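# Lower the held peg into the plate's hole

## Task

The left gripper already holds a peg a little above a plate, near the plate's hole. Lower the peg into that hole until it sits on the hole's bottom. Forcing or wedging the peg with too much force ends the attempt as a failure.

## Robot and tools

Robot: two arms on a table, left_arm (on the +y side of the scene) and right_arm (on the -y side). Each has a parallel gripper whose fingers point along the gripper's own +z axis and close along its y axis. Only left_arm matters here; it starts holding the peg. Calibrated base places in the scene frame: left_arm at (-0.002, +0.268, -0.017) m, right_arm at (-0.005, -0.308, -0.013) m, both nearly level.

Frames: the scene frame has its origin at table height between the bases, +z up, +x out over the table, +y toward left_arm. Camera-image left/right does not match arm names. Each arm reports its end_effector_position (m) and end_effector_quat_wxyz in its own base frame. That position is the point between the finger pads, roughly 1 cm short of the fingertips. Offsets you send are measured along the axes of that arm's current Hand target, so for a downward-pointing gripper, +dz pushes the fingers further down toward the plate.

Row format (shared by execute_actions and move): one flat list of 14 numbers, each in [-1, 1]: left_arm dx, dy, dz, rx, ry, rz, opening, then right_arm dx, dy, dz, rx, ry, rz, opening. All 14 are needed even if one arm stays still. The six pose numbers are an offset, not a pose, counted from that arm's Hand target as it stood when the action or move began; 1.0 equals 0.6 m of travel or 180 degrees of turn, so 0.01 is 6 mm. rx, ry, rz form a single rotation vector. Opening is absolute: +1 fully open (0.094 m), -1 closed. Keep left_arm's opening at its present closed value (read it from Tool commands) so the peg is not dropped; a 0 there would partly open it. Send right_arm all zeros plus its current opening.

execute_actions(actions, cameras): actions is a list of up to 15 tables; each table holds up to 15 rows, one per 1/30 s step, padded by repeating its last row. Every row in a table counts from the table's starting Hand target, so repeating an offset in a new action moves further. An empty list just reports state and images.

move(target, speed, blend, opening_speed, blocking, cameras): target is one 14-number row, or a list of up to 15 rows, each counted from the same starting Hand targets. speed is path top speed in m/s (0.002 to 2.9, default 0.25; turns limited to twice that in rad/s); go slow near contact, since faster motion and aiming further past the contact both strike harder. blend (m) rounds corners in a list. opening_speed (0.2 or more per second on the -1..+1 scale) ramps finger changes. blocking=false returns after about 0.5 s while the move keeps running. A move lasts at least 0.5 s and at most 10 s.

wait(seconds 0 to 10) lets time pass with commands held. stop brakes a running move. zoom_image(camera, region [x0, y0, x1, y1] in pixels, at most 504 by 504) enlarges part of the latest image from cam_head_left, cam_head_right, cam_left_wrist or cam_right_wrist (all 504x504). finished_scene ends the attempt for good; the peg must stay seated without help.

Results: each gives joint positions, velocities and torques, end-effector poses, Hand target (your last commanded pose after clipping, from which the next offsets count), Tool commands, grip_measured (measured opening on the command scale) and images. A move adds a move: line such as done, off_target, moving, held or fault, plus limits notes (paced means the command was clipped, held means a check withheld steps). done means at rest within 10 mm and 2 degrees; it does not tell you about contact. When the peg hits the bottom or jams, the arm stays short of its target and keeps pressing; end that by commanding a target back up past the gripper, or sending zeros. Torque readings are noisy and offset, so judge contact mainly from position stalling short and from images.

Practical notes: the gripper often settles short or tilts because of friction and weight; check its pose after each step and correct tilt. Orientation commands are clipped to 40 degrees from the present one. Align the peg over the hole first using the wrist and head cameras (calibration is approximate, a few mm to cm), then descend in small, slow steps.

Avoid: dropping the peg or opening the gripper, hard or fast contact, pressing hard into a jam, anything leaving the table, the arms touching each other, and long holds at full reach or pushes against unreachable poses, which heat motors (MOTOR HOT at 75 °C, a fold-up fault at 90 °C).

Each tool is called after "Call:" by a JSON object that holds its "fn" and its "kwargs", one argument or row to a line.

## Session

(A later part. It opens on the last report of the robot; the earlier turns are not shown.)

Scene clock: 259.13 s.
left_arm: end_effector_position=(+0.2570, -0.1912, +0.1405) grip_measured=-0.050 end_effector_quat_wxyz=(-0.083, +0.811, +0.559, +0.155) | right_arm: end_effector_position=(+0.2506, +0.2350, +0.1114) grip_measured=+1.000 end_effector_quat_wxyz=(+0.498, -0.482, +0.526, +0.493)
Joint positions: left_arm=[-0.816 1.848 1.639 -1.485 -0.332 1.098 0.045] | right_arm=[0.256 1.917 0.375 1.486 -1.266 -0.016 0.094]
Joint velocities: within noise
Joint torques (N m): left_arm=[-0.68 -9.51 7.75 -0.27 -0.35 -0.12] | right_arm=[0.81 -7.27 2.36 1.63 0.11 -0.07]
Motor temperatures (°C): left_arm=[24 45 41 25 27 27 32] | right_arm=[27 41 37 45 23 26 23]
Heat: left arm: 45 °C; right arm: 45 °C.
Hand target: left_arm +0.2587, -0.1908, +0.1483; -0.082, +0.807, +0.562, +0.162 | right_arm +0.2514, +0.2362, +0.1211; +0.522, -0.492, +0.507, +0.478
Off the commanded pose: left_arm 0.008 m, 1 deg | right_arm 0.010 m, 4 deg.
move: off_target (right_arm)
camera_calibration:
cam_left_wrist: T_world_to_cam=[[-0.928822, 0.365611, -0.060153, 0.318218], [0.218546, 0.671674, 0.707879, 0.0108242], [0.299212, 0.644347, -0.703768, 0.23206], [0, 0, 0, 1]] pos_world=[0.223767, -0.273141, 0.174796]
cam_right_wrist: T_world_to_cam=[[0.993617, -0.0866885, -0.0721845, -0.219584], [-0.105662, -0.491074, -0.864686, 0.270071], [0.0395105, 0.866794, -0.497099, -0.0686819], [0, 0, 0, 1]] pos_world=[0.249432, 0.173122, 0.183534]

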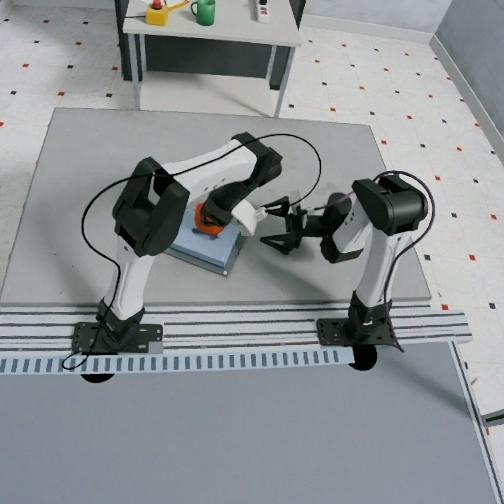

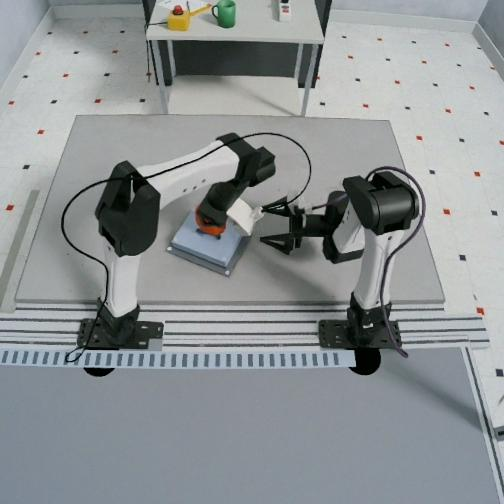

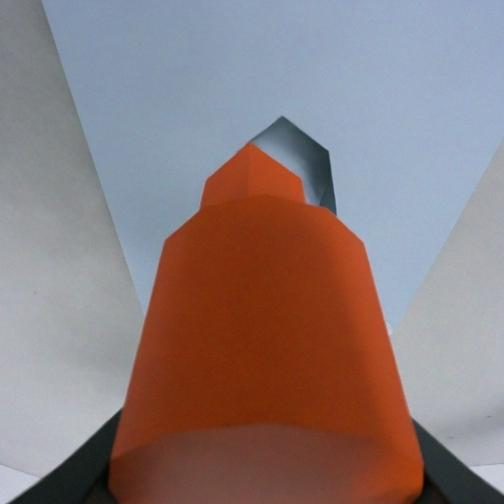

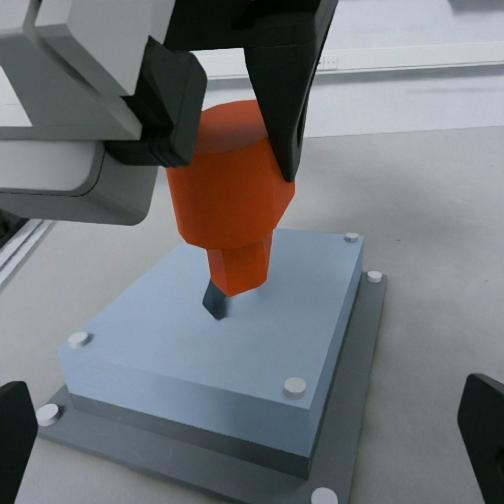

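Call:
{"fn": "move", "kwargs": {
  "target": [-0.0032,-0.0125,0.0105,0,0,0,-1,0,0,0,0,0,0,1],
  "speed": 0.05
}}

Call:
{"fn": "zoom_image", "kwargs": {
  "camera": "cam_left_wrist",
  "region": [170, 90, 330, 250]
}}

Call:
{"fn": "zoom_image", "kwargs": {
  "camera": "cam_right_wrist",
  "region": [160, 180, 320, 340]
}}

Scene clock: 295.80 s.
left_arm: end_effector_position=(+0.2515, -0.1880, +0.1344) grip_measured=-0.050 end_effector_quat_wxyz=(-0.096, +0.810, +0.558, +0.154) | right_arm: end_effector_position=(+0.2506, +0.2350, +0.1114) grip_measured=+1.000 end_effector_quat_wxyz=(+0.498, -0.482, +0.526, +0.493)
Joint positions: left_arm=[-0.821 1.848 1.611 -1.485 -0.332 1.089 0.045] | right_arm=[0.256 1.917 0.375 1.486 -1.266 -0.016 0.094]
Joint velocities: within noise
Joint torques (N m): left_arm=[-0.85 -11.86 4.93 0.01 -0.33 -0.11] | right_arm=[0.87 -7.23 2.35 1.62 0.11 -0.08]
Motor temperatures (°C): left_arm=[24 43 43 25 27 27 32] | right_arm=[27 42 37 45 23 26 23]
Heat: left arm: 43 °C; right arm: 45 °C.
Hand target: left_arm +0.2522, -0.1879, +0.1414; -0.082, +0.807, +0.562, +0.162 | right_arm +0.2514, +0.2362, +0.1211; +0.522, -0.492, +0.507, +0.478
Off the commanded pose: left_arm 0.007 m, 2 deg | right_arm 0.010 m, 4 deg.
move: off_target (right_arm)
camera_calibration:
cam_left_wrist: T_world_to_cam=[[-0.93079, 0.363531, -0.038403, 0.308837], [0.22778, 0.658942, 0.716876, 0.00824939], [0.285912, 0.658514, -0.696142, 0.232268], [0, 0, 0, 1]] pos_world=[0.219175, -0.27066, 0.167638]
cam_right_wrist: T_world_to_cam=[[0.993617, -0.0866885, -0.0721845, -0.219584], [-0.105662, -0.491074, -0.864686, 0.270071], [0.0395105, 0.866794, -0.497099, -0.0686819], [0, 0, 0, 1]] pos_world=[0.249432, 0.173122, 0.183534]

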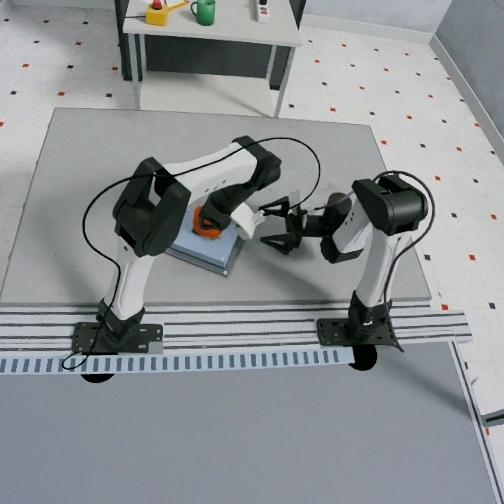

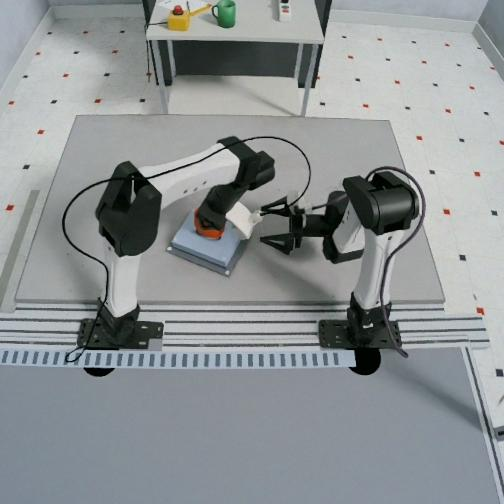

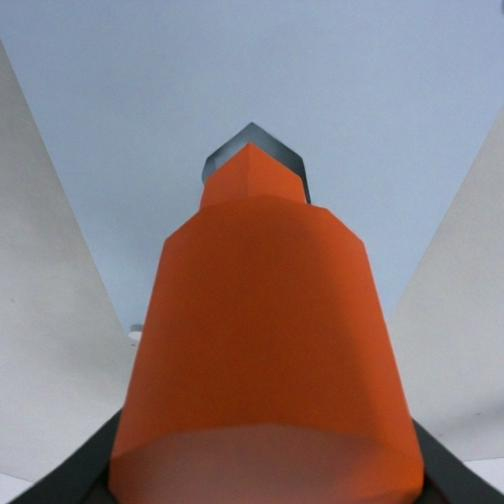

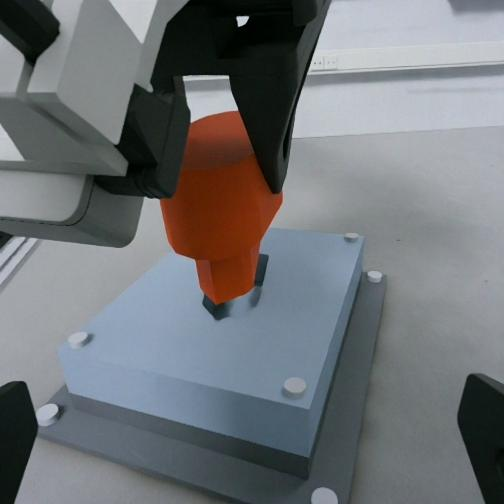

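Scaled by 3.150 from the camera's 504x504 image, which has a finer 720x720 frame.

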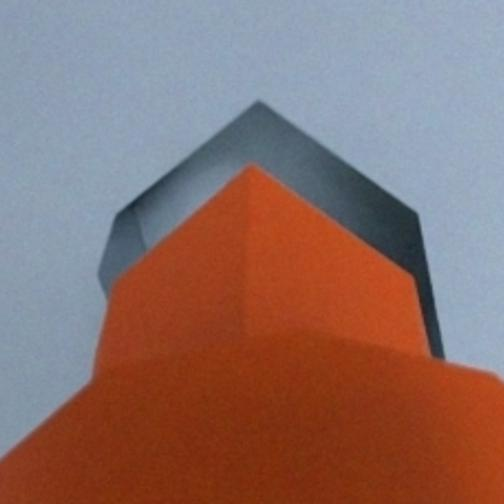

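Scaled by 3.150 from the camera's 504x504 image, which has a finer 720x720 frame.

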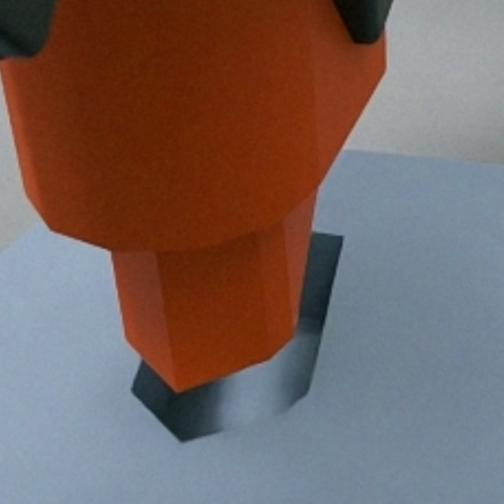

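Call:
{"fn": "zoom_image", "kwargs": {
  "camera": "cam_right_wrist",
  "region": [190, 240, 280, 330]
}}

Scaled by 5.600 from the camera's 504x504 image, which has a finer 720x720 frame.

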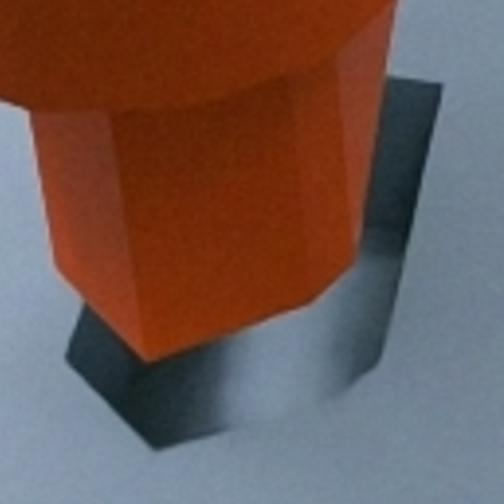

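Call:
{"fn": "move", "kwargs": {
  "target": [-0.0025,-0.0003,0.0115,0,-0.0072,0,-1,0,0,0,0,0,0,1],
  "speed": 0.04
}}

Call:
{"fn": "zoom_image", "kwargs": {
  "camera": "cam_left_wrist",
  "region": [180, 110, 320, 250]
}}

Call:
{"fn": "zoom_image", "kwargs": {
  "camera": "cam_right_wrist",
  "region": [190, 240, 280, 330]
}}

Scene clock: 326.60 s.
left_arm: end_effector_position=(+0.2519, -0.1884, +0.1249) grip_measured=-0.050 end_effector_quat_wxyz=(-0.094, +0.810, +0.558, +0.154) | right_arm: end_effector_position=(+0.2506, +0.2350, +0.1114) grip_measured=+1.000 end_effector_quat_wxyz=(+0.498, -0.482, +0.526, +0.493)
Joint positions: left_arm=[-0.821 1.848 1.574 -1.445 -0.332 1.088 0.045] | right_arm=[0.256 1.917 0.375 1.486 -1.266 -0.016 0.094]
Joint velocities: within noise
Joint torques (N m): left_arm=[0.1 -13.04 4.89 0.02 -0.16 0.04] | right_arm=[0.83 -7.28 2.43 1.63 0.11 -0.07]
Motor temperatures (°C): left_arm=[24 47 41 25 27 27 32] | right_arm=[27 42 36 46 23 26 23]
Heat: left arm: 47 °C; right arm: 46 °C.
Hand target: left_arm +0.2527, -0.1869, +0.1344; -0.075, +0.809, +0.563, +0.153 | right_arm +0.2514, +0.2362, +0.1211; +0.522, -0.492, +0.507, +0.478
Off the commanded pose: left_arm 0.010 m, 2 deg | right_arm 0.010 m, 4 deg.
move: off_target (right_arm)
camera_calibration:
cam_left_wrist: T_world_to_cam=[[-0.930911, 0.362886, -0.0414409, 0.309287], [0.225717, 0.66078, 0.715837, 0.0162134], [0.287151, 0.657027, -0.697037, 0.22527], [0, 0, 0, 1]] pos_world=[0.219573, -0.270958, 0.158233]
cam_right_wrist: T_world_to_cam=[[0.993617, -0.0866885, -0.0721845, -0.219584], [-0.105662, -0.491074, -0.864686, 0.270071], [0.0395105, 0.866794, -0.497099, -0.0686819], [0, 0, 0, 1]] pos_world=[0.249432, 0.173122, 0.183534]

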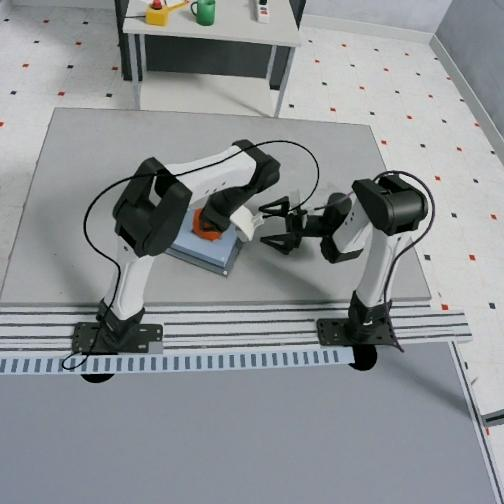

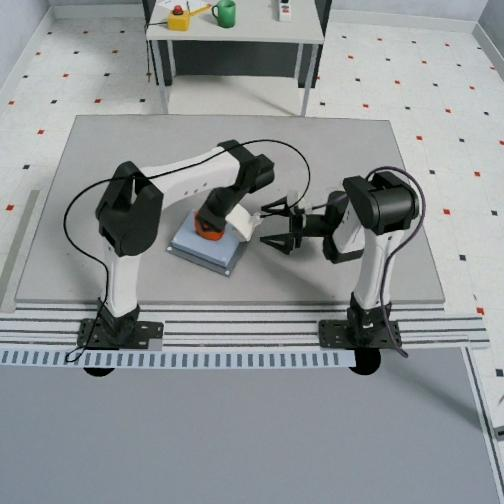

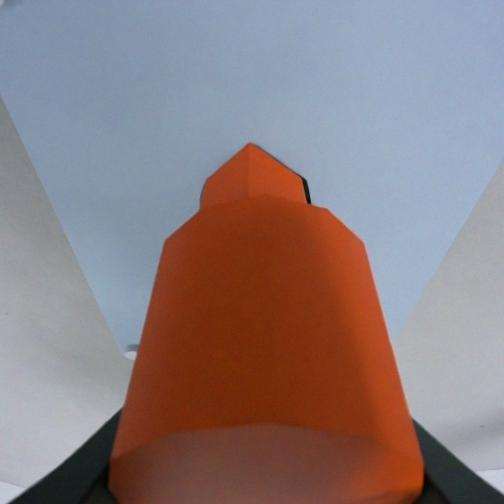

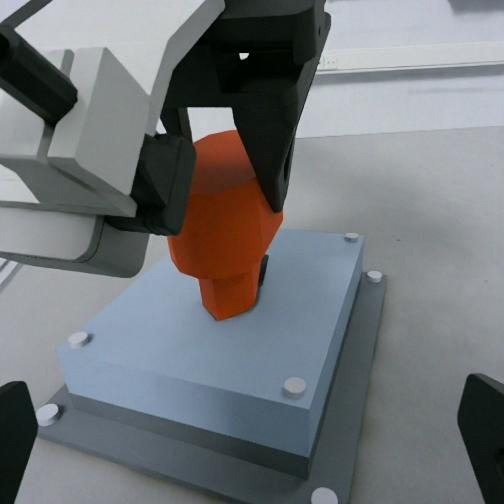

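Scaled by 3.600 from the camera's 504x504 image, which has a finer 720x720 frame.

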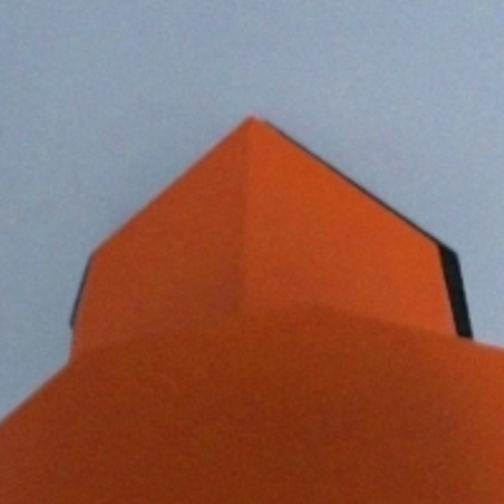

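Scaled by 5.600 from the camera's 504x504 image, which has a finer 720x720 frame.

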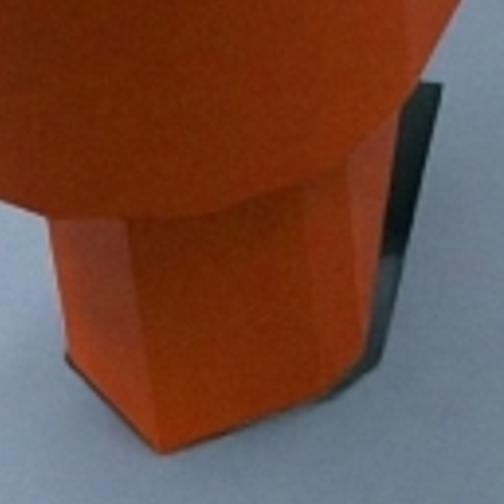

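Call:
{"fn": "move", "kwargs": {
  "target": [0.0048,-0.0008,-0.0037,0,-0.0072,0,-1,0,0,0,0,0,0,1],
  "speed": 0.04
}}

Call:
{"fn": "zoom_image", "kwargs": {
  "camera": "cam_left_wrist",
  "region": [180, 110, 320, 250]
}}

Call:
{"fn": "zoom_image", "kwargs": {
  "camera": "cam_right_wrist",
  "region": [190, 240, 280, 330]
}}

Scene clock: 349.93 s.
left_arm: end_effector_position=(+0.2523, -0.1874, +0.1272) grip_measured=-0.050 end_effector_quat_wxyz=(-0.088, +0.811, +0.560, +0.146) | right_arm: end_effector_position=(+0.2506, +0.2350, +0.1114) grip_measured=+1.000 end_effector_quat_wxyz=(+0.498, -0.482, +0.526, +0.493)
Joint positions: left_arm=[-0.81 1.837 1.574 -1.442 -0.316 1.101 0.045] | right_arm=[0.256 1.917 0.375 1.486 -1.266 -0.016 0.094]
Joint velocities: within noise
Joint torques (N m): left_arm=[0.32 -13.41 4.64 0.07 -0.16 0.12] | right_arm=[0.87 -7.27 2.4 1.61 0.11 -0.07]
Motor temperatures (°C): left_arm=[24 51 41 25 27 27 32] | right_arm=[27 42 36 46 23 26 23]
Heat: left arm: 51 °C; right arm: 46 °C.
Hand target: left_arm +0.2527, -0.1848, +0.1375; -0.069, +0.810, +0.564, +0.144 | right_arm +0.2514, +0.2362, +0.1211; +0.522, -0.492, +0.507, +0.478
Off the commanded pose: left_arm 0.011 m, 2 deg | right_arm 0.010 m, 4 deg.
move: off_target (left_arm, right_arm)
camera_calibration:
cam_left_wrist: T_world_to_cam=[[-0.931917, 0.360199, -0.0422752, 0.30929], [0.229028, 0.674879, 0.701487, 0.0174428], [0.281205, 0.644046, -0.711427, 0.227105], [0, 0, 0, 1]] pos_world=[0.220375, -0.269444, 0.162408]
cam_right_wrist: T_world_to_cam=[[0.993617, -0.0866885, -0.0721845, -0.219584], [-0.105662, -0.491074, -0.864686, 0.270071], [0.0395105, 0.866794, -0.497099, -0.0686819], [0, 0, 0, 1]] pos_world=[0.249432, 0.173122, 0.183534]

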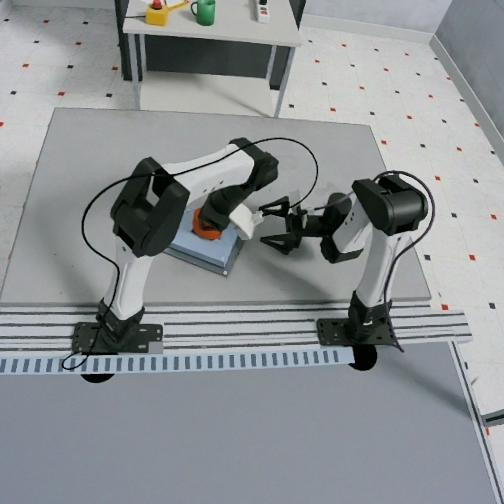

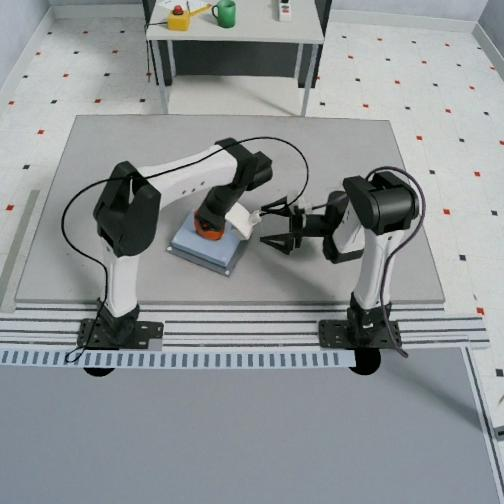

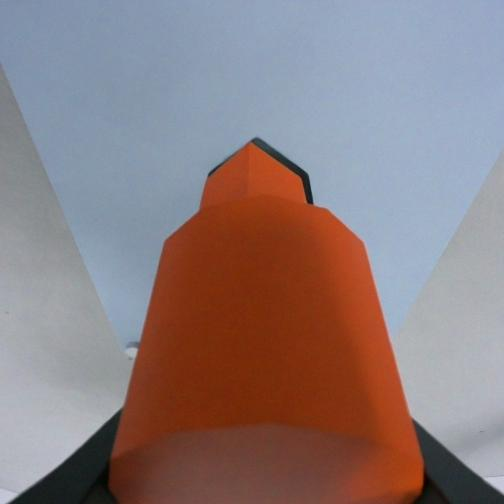

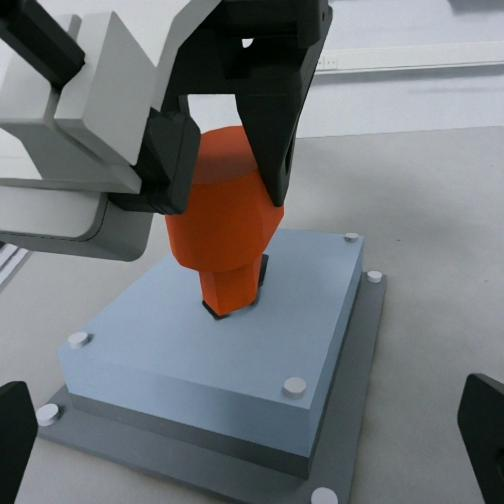

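Scaled by 3.600 from the camera's 504x504 image, which has a finer 720x720 frame.

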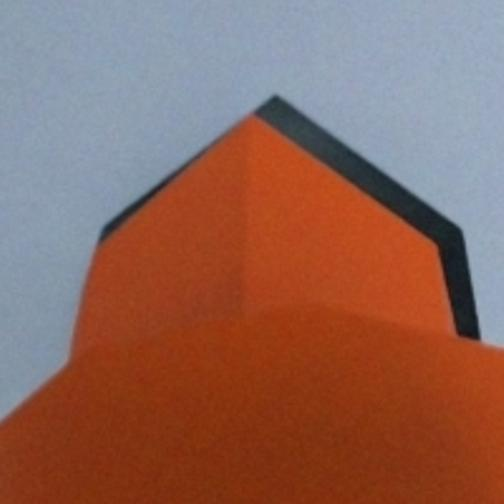

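Scaled by 5.600 from the camera's 504x504 image, which has a finer 720x720 frame.

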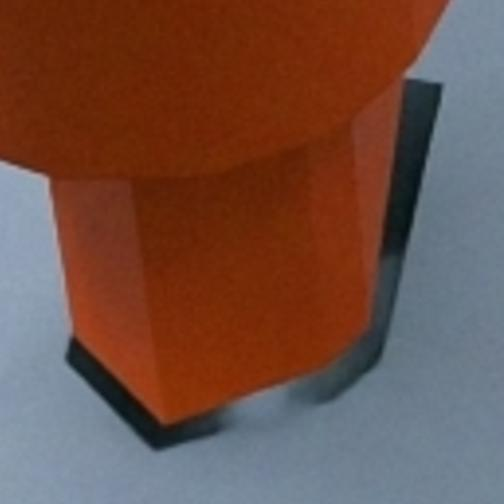

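Call:
{"fn": "move", "kwargs": {
  "target": [0.0012,-0.001,0.0047,0.0025,0,0,-1,0,0,0,0,0,0,1],
  "speed": 0.03
}}

Call:
{"fn": "zoom_image", "kwargs": {
  "camera": "cam_left_wrist",
  "region": [180, 110, 320, 250]
}}

Call:
{"fn": "zoom_image", "kwargs": {
  "camera": "cam_right_wrist",
  "region": [190, 240, 280, 330]
}}

Scene clock: 367.53 s.
left_arm: end_effector_position=(+0.2517, -0.1851, +0.1247) grip_measured=-0.050 end_effector_quat_wxyz=(-0.092, +0.810, +0.561, +0.143) | right_arm: end_effector_position=(+0.2506, +0.2350, +0.1114) grip_measured=+1.000 end_effector_quat_wxyz=(+0.498, -0.482, +0.526, +0.493)
Joint positions: left_arm=[-0.804 1.837 1.564 -1.439 -0.313 1.104 0.045] | right_arm=[0.256 1.917 0.375 1.486 -1.266 -0.016 0.094]
Joint velocities: within noise
Joint torques (N m): left_arm=[0.34 -13.22 4.9 0.05 -0.17 0.12] | right_arm=[0.8 -7.24 2.35 1.63 0.12 -0.09]
Motor temperatures (°C): left_arm=[24 52 40 25 26 27 32] | right_arm=[27 42 36 47 23 26 23]
Heat: left arm: 52 °C; right arm: 47 °C.
Hand target: left_arm +0.2528, -0.1832, +0.1350; -0.072, +0.810, +0.564, +0.142 | right_arm +0.2514, +0.2362, +0.1211; +0.522, -0.492, +0.507, +0.478
Off the commanded pose: left_arm 0.011 m, 2 deg | right_arm 0.010 m, 4 deg.
move: off_target (left_arm, right_arm)
camera_calibration:
cam_left_wrist: T_world_to_cam=[[-0.933134, 0.357976, -0.0333806, 0.306588], [0.233056, 0.672966, 0.701999, 0.0163859], [0.273762, 0.647279, -0.711395, 0.226441], [0, 0, 0, 1]] pos_world=[0.220278, -0.267349, 0.159821]
cam_right_wrist: T_world_to_cam=[[0.993617, -0.0866885, -0.0721845, -0.219584], [-0.105662, -0.491074, -0.864686, 0.270071], [0.0395105, 0.866794, -0.497099, -0.0686819], [0, 0, 0, 1]] pos_world=[0.249432, 0.173122, 0.183534]

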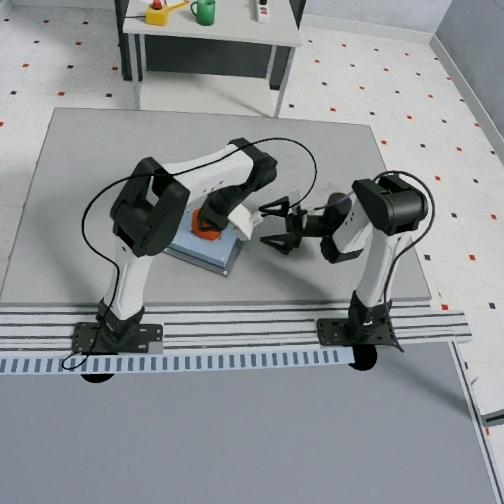

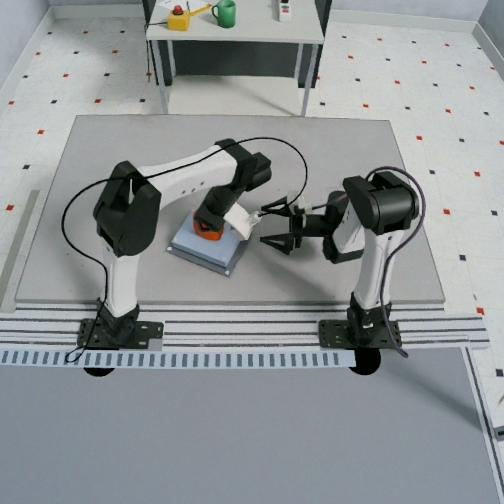

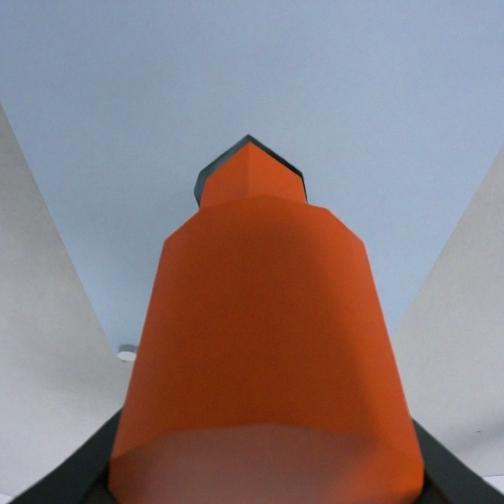

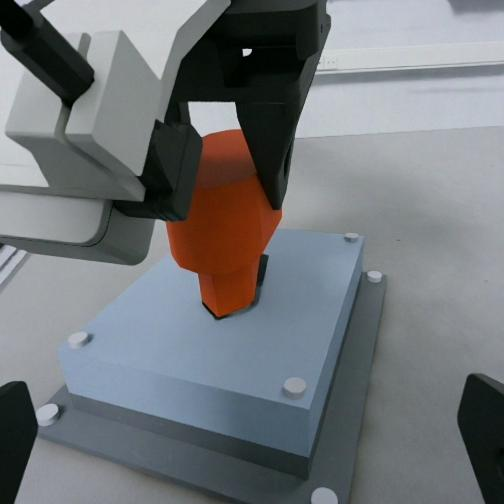

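Scaled by 3.600 from the camera's 504x504 image, which has a finer 720x720 frame.

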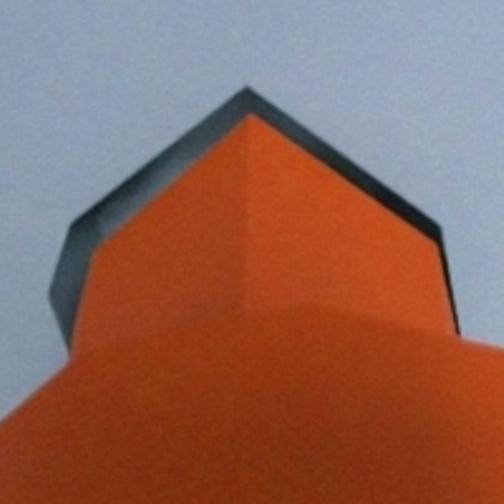

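Scaled by 5.600 from the camera's 504x504 image, which has a finer 720x720 frame.

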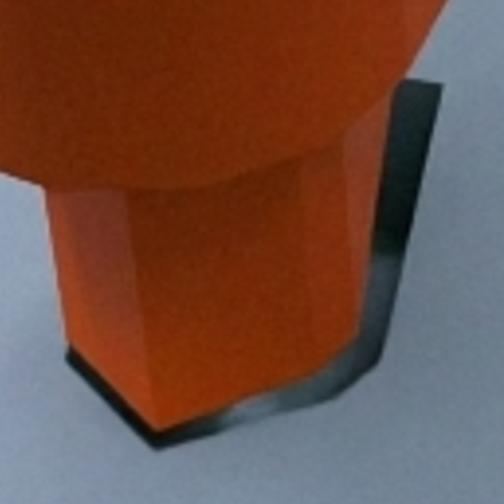

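Call:
{"fn": "move", "kwargs": {
  "target": [-0.001,0.0029,0.0007,-0.0041,0,0.0103,-1,0,0,0,0,0,0,1],
  "speed": 0.03
}}

Call:
{"fn": "zoom_image", "kwargs": {
  "camera": "cam_left_wrist",
  "region": [180, 110, 320, 250]
}}

Call:
{"fn": "zoom_image", "kwargs": {
  "camera": "cam_right_wrist",
  "region": [190, 240, 280, 330]
}}

Scene clock: 388.03 s.
left_arm: end_effector_position=(+0.2529, -0.1864, +0.1226) grip_measured=-0.050 end_effector_quat_wxyz=(-0.091, +0.820, +0.548, +0.142) | right_arm: end_effector_position=(+0.2506, +0.2350, +0.1114) grip_measured=+1.000 end_effector_quat_wxyz=(+0.498, -0.482, +0.526, +0.493)
Joint positions: left_arm=[-0.804 1.837 1.556 -1.424 -0.313 1.138 0.045] | right_arm=[0.256 1.917 0.375 1.486 -1.266 -0.016 0.094]
Joint velocities: within noise
Joint torques (N m): left_arm=[0.2 -13.64 4.92 0.06 -0.19 0.11] | right_arm=[0.85 -7.21 2.4 1.62 0.11 -0.08]
Motor temperatures (°C): left_arm=[24 54 39 25 26 27 33] | right_arm=[27 43 36 47 23 26 23]
Heat: left arm: 54 °C; right arm: 47 °C.
Hand target: left_arm +0.2544, -0.1843, +0.1345; -0.069, +0.820, +0.550, +0.144 | right_arm +0.2514, +0.2362, +0.1211; +0.522, -0.492, +0.507, +0.478
Off the commanded pose: left_arm 0.012 m, 3 deg | right_arm 0.010 m, 4 deg.
move: off_target (left_arm, right_arm)
camera_calibration:
cam_left_wrist: T_world_to_cam=[[-0.921396, 0.387558, -0.0287749, 0.310043], [0.258299, 0.666046, 0.69976, 0.0110285], [0.290363, 0.637323, -0.713799, 0.219696], [0, 0, 0, 1]] pos_world=[0.219032, -0.267522, 0.158023]
cam_right_wrist: T_world_to_cam=[[0.993617, -0.0866885, -0.0721845, -0.219584], [-0.105662, -0.491074, -0.864686, 0.270071], [0.0395105, 0.866794, -0.497099, -0.0686819], [0, 0, 0, 1]] pos_world=[0.249432, 0.173122, 0.183534]

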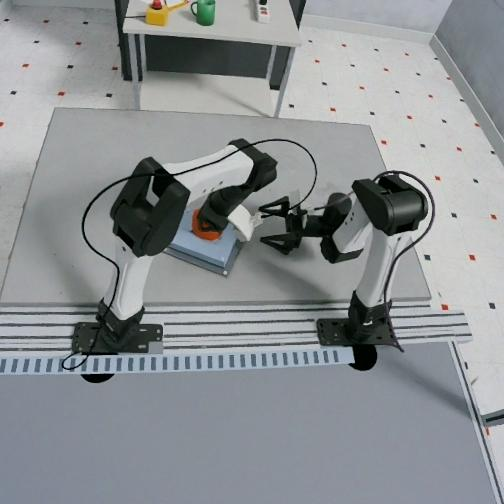

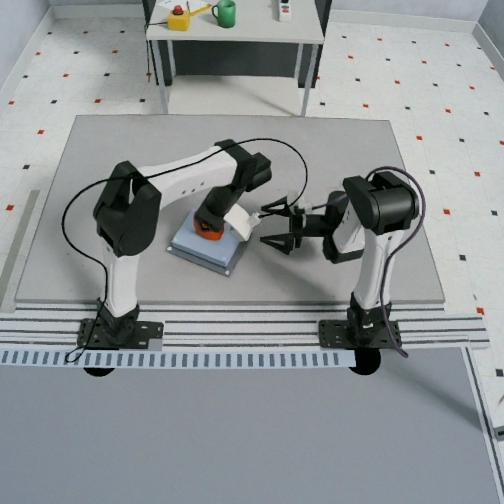

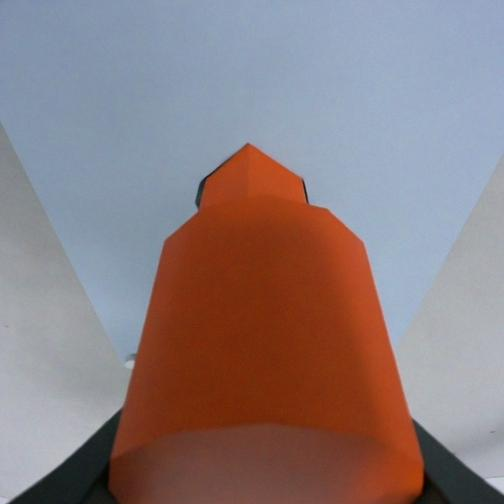

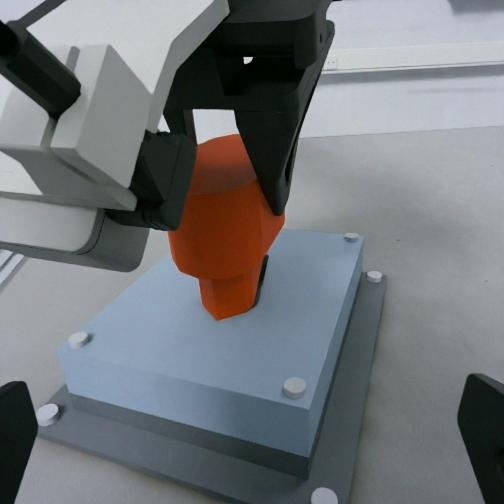

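Scaled by 3.600 from the camera's 504x504 image, which has a finer 720x720 frame.

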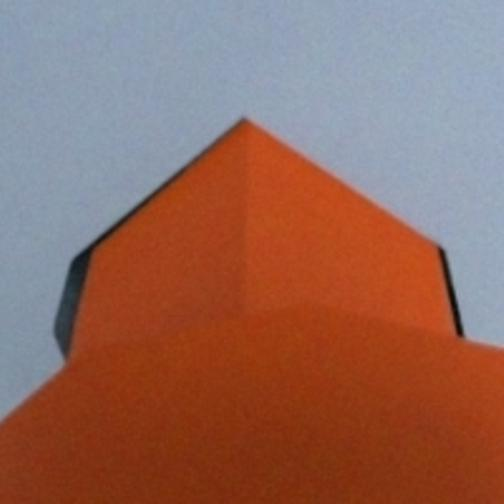

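Scaled by 5.600 from the camera's 504x504 image, which has a finer 720x720 frame.

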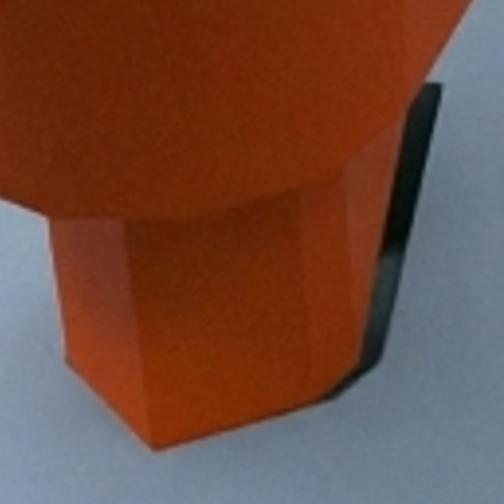

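Call:
{"fn": "move", "kwargs": {
  "target": [0.0012,0.0014,-0.0006,-0.002,0,0.0051,-1,0,0,0,0,0,0,1],
  "speed": 0.03
}}

Call:
{"fn": "zoom_image", "kwargs": {
  "camera": "cam_left_wrist",
  "region": [180, 110, 320, 250]
}}

Call:
{"fn": "zoom_image", "kwargs": {
  "camera": "cam_right_wrist",
  "region": [190, 240, 280, 330]
}}

Scene clock: 399.43 s.
left_arm: end_effector_position=(+0.2535, -0.1871, +0.1238) grip_measured=-0.050 end_effector_quat_wxyz=(-0.088, +0.825, +0.540, +0.142) | right_arm: end_effector_position=(+0.2506, +0.2350, +0.1114) grip_measured=+1.000 end_effector_quat_wxyz=(+0.498, -0.482, +0.526, +0.493)
Joint positions: left_arm=[-0.804 1.832 1.556 -1.42 -0.313 1.157 0.045] | right_arm=[0.256 1.917 0.375 1.486 -1.266 -0.016 0.094]
Joint velocities: within noise
Joint torques (N m): left_arm=[0.29 -13.46 4.75 0.07 -0.22 0.07] | right_arm=[0.85 -7.3 2.39 1.63 0.11 -0.08]
Motor temperatures (°C): left_arm=[24 55 40 25 26 27 33] | right_arm=[27 43 36 47 23 26 23]
Heat: left arm: 55 °C; right arm: 47 °C.
Hand target: left_arm +0.2553, -0.1840, +0.1351; -0.068, +0.824, +0.543, +0.146 | right_arm +0.2514, +0.2362, +0.1211; +0.522, -0.492, +0.507, +0.478
Off the commanded pose: left_arm 0.012 m, 2 deg | right_arm 0.010 m, 4 deg.
move: off_target (left_arm, right_arm)
camera_calibration:
cam_left_wrist: T_world_to_cam=[[-0.914257, 0.403955, -0.0308927, 0.312402], [0.269862, 0.664093, 0.697248, 0.00748657], [0.302172, 0.629128, -0.716164, 0.21655], [0, 0, 0, 1]] pos_world=[0.21816, -0.267406, 0.159516]
cam_right_wrist: T_world_to_cam=[[0.993617, -0.0866885, -0.0721845, -0.219584], [-0.105662, -0.491074, -0.864686, 0.270071], [0.0395105, 0.866794, -0.497099, -0.0686819], [0, 0, 0, 1]] pos_world=[0.249432, 0.173122, 0.183534]

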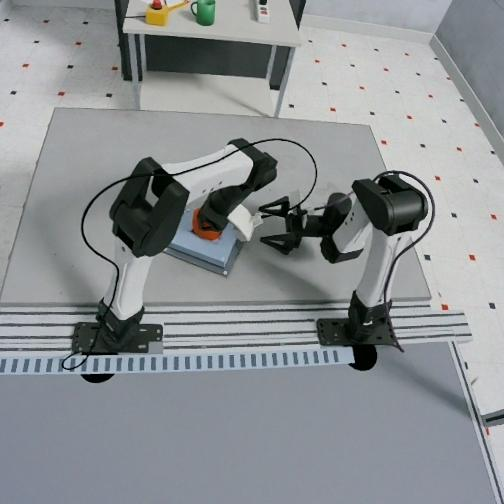

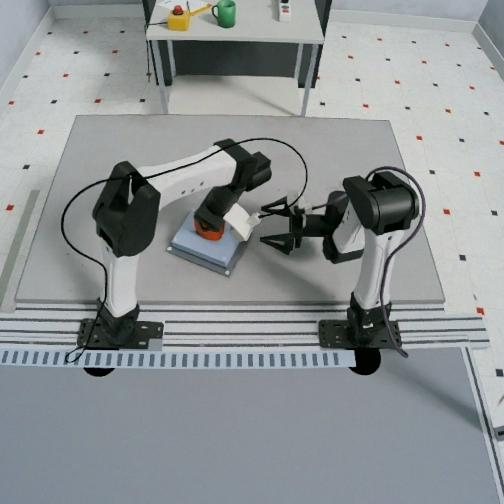

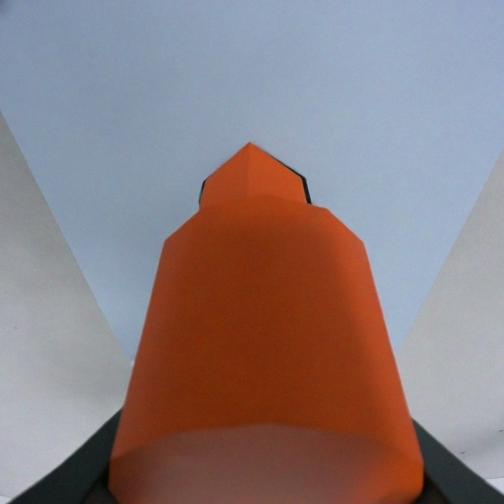

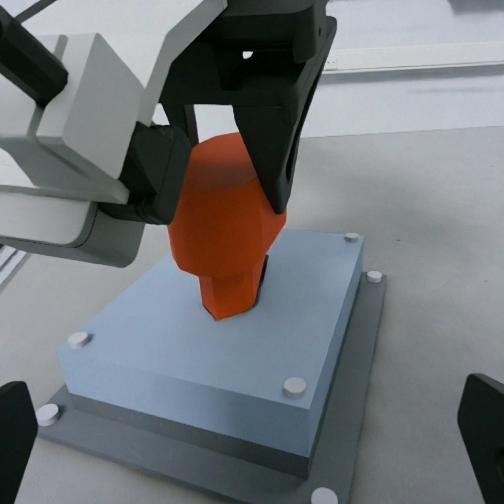

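Scaled by 3.600 from the camera's 504x504 image, which has a finer 720x720 frame.

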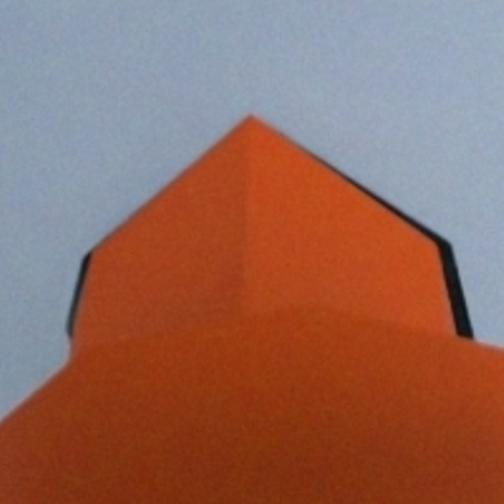

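Scaled by 5.600 from the camera's 504x504 image, which has a finer 720x720 frame.

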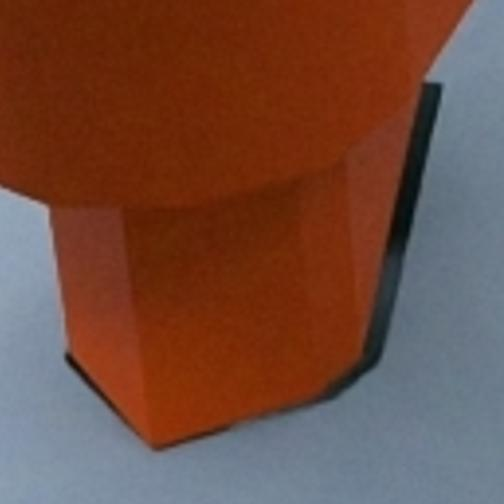

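Call:
{"fn": "move", "kwargs": {
  "target": [-0.0013,-0.0007,0.0048,-0.0021,0.0022,0,-1,0,0,0,0,0,0,1],
  "speed": 0.02
}}

Call:
{"fn": "zoom_image", "kwargs": {
  "camera": "cam_left_wrist",
  "region": [180, 110, 320, 250]
}}

Call:
{"fn": "zoom_image", "kwargs": {
  "camera": "cam_right_wrist",
  "region": [190, 240, 280, 330]
}}

Scene clock: 415.40 s.
left_arm: end_effector_position=(+0.2532, -0.1868, +0.1228) grip_measured=-0.050 end_effector_quat_wxyz=(-0.083, +0.825, +0.541, +0.143) | right_arm: end_effector_position=(+0.2506, +0.2350, +0.1114) grip_measured=+1.000 end_effector_quat_wxyz=(+0.498, -0.482, +0.526, +0.493)
Joint positions: left_arm=[-0.804 1.821 1.54 -1.404 -0.313 1.158 0.045] | right_arm=[0.256 1.917 0.375 1.486 -1.266 -0.016 0.094]
Joint velocities: within noise
Joint torques (N m): left_arm=[-0.03 -12.72 4.63 0.11 -0.3 0.06] | right_arm=[0.79 -7.31 2.41 1.64 0.11 -0.08]
Motor temperatures (°C): left_arm=[24 58 39 25 26 27 33] | right_arm=[27 43 36 47 23 26 23]
Heat: left arm: 58 °C; right arm: 47 °C.
Hand target: left_arm +0.2552, -0.1838, +0.1320; -0.067, +0.824, +0.542, +0.150 | right_arm +0.2514, +0.2362, +0.1211; +0.522, -0.492, +0.507, +0.478
Off the commanded pose: left_arm 0.010 m, 2 deg | right_arm 0.010 m, 4 deg.
move: off_target (right_arm)
camera_calibration:
cam_left_wrist: T_world_to_cam=[[-0.913739, 0.404342, -0.039866, 0.313002], [0.265666, 0.668816, 0.694339, 0.010312], [0.307413, 0.623854, -0.718543, 0.213741], [0, 0, 0, 1]] pos_world=[0.217556, -0.266799, 0.1589]
cam_right_wrist: T_world_to_cam=[[0.993617, -0.0866885, -0.0721845, -0.219584], [-0.105662, -0.491074, -0.864686, 0.270071], [0.0395105, 0.866794, -0.497099, -0.0686819], [0, 0, 0, 1]] pos_world=[0.249432, 0.173122, 0.183534]

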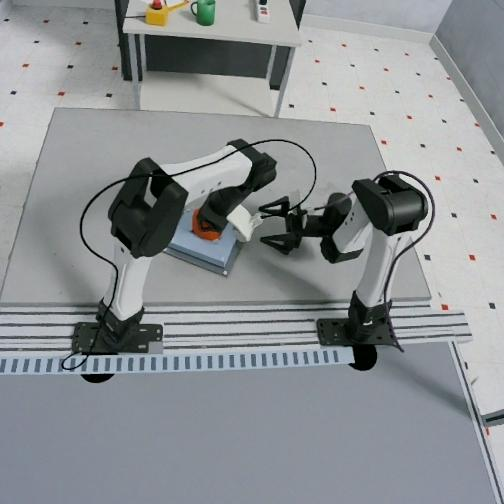

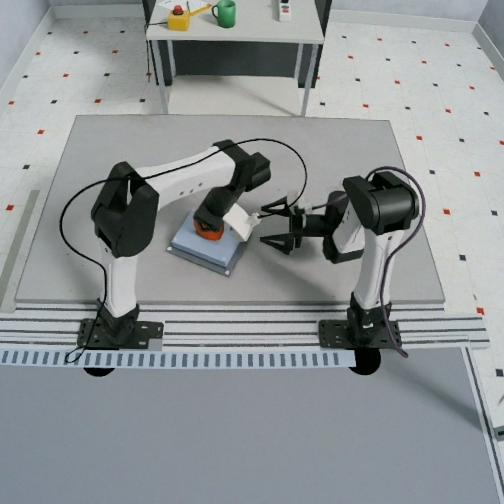

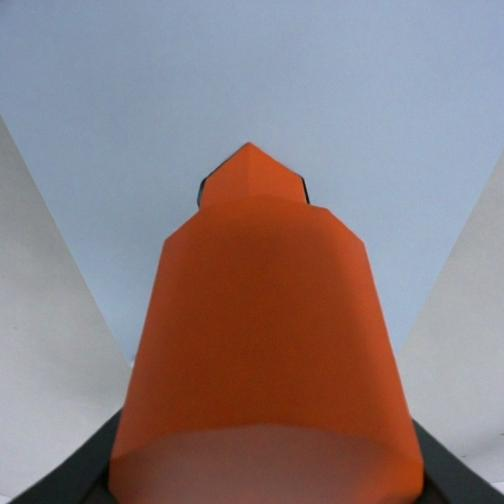

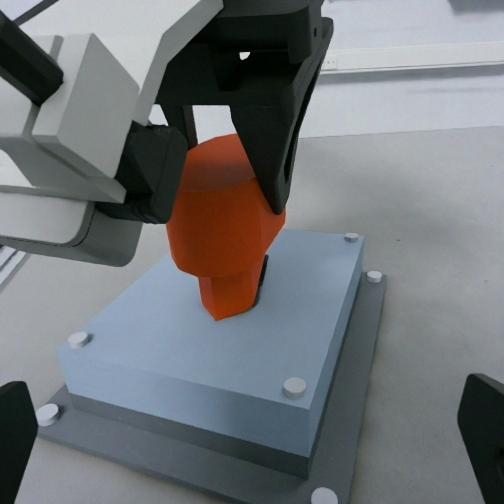

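Scaled by 3.600 from the camera's 504x504 image, which has a finer 720x720 frame.

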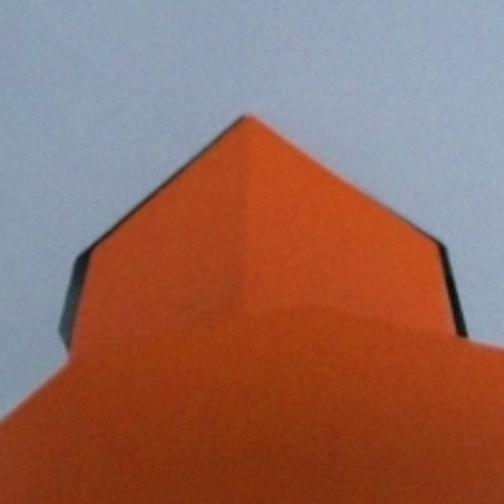

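Scaled by 5.600 from the camera's 504x504 image, which has a finer 720x720 frame.

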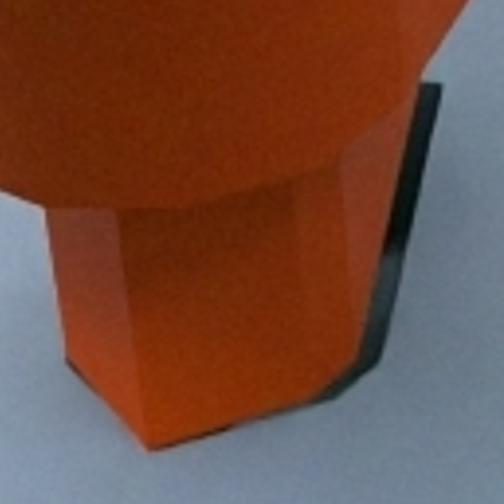

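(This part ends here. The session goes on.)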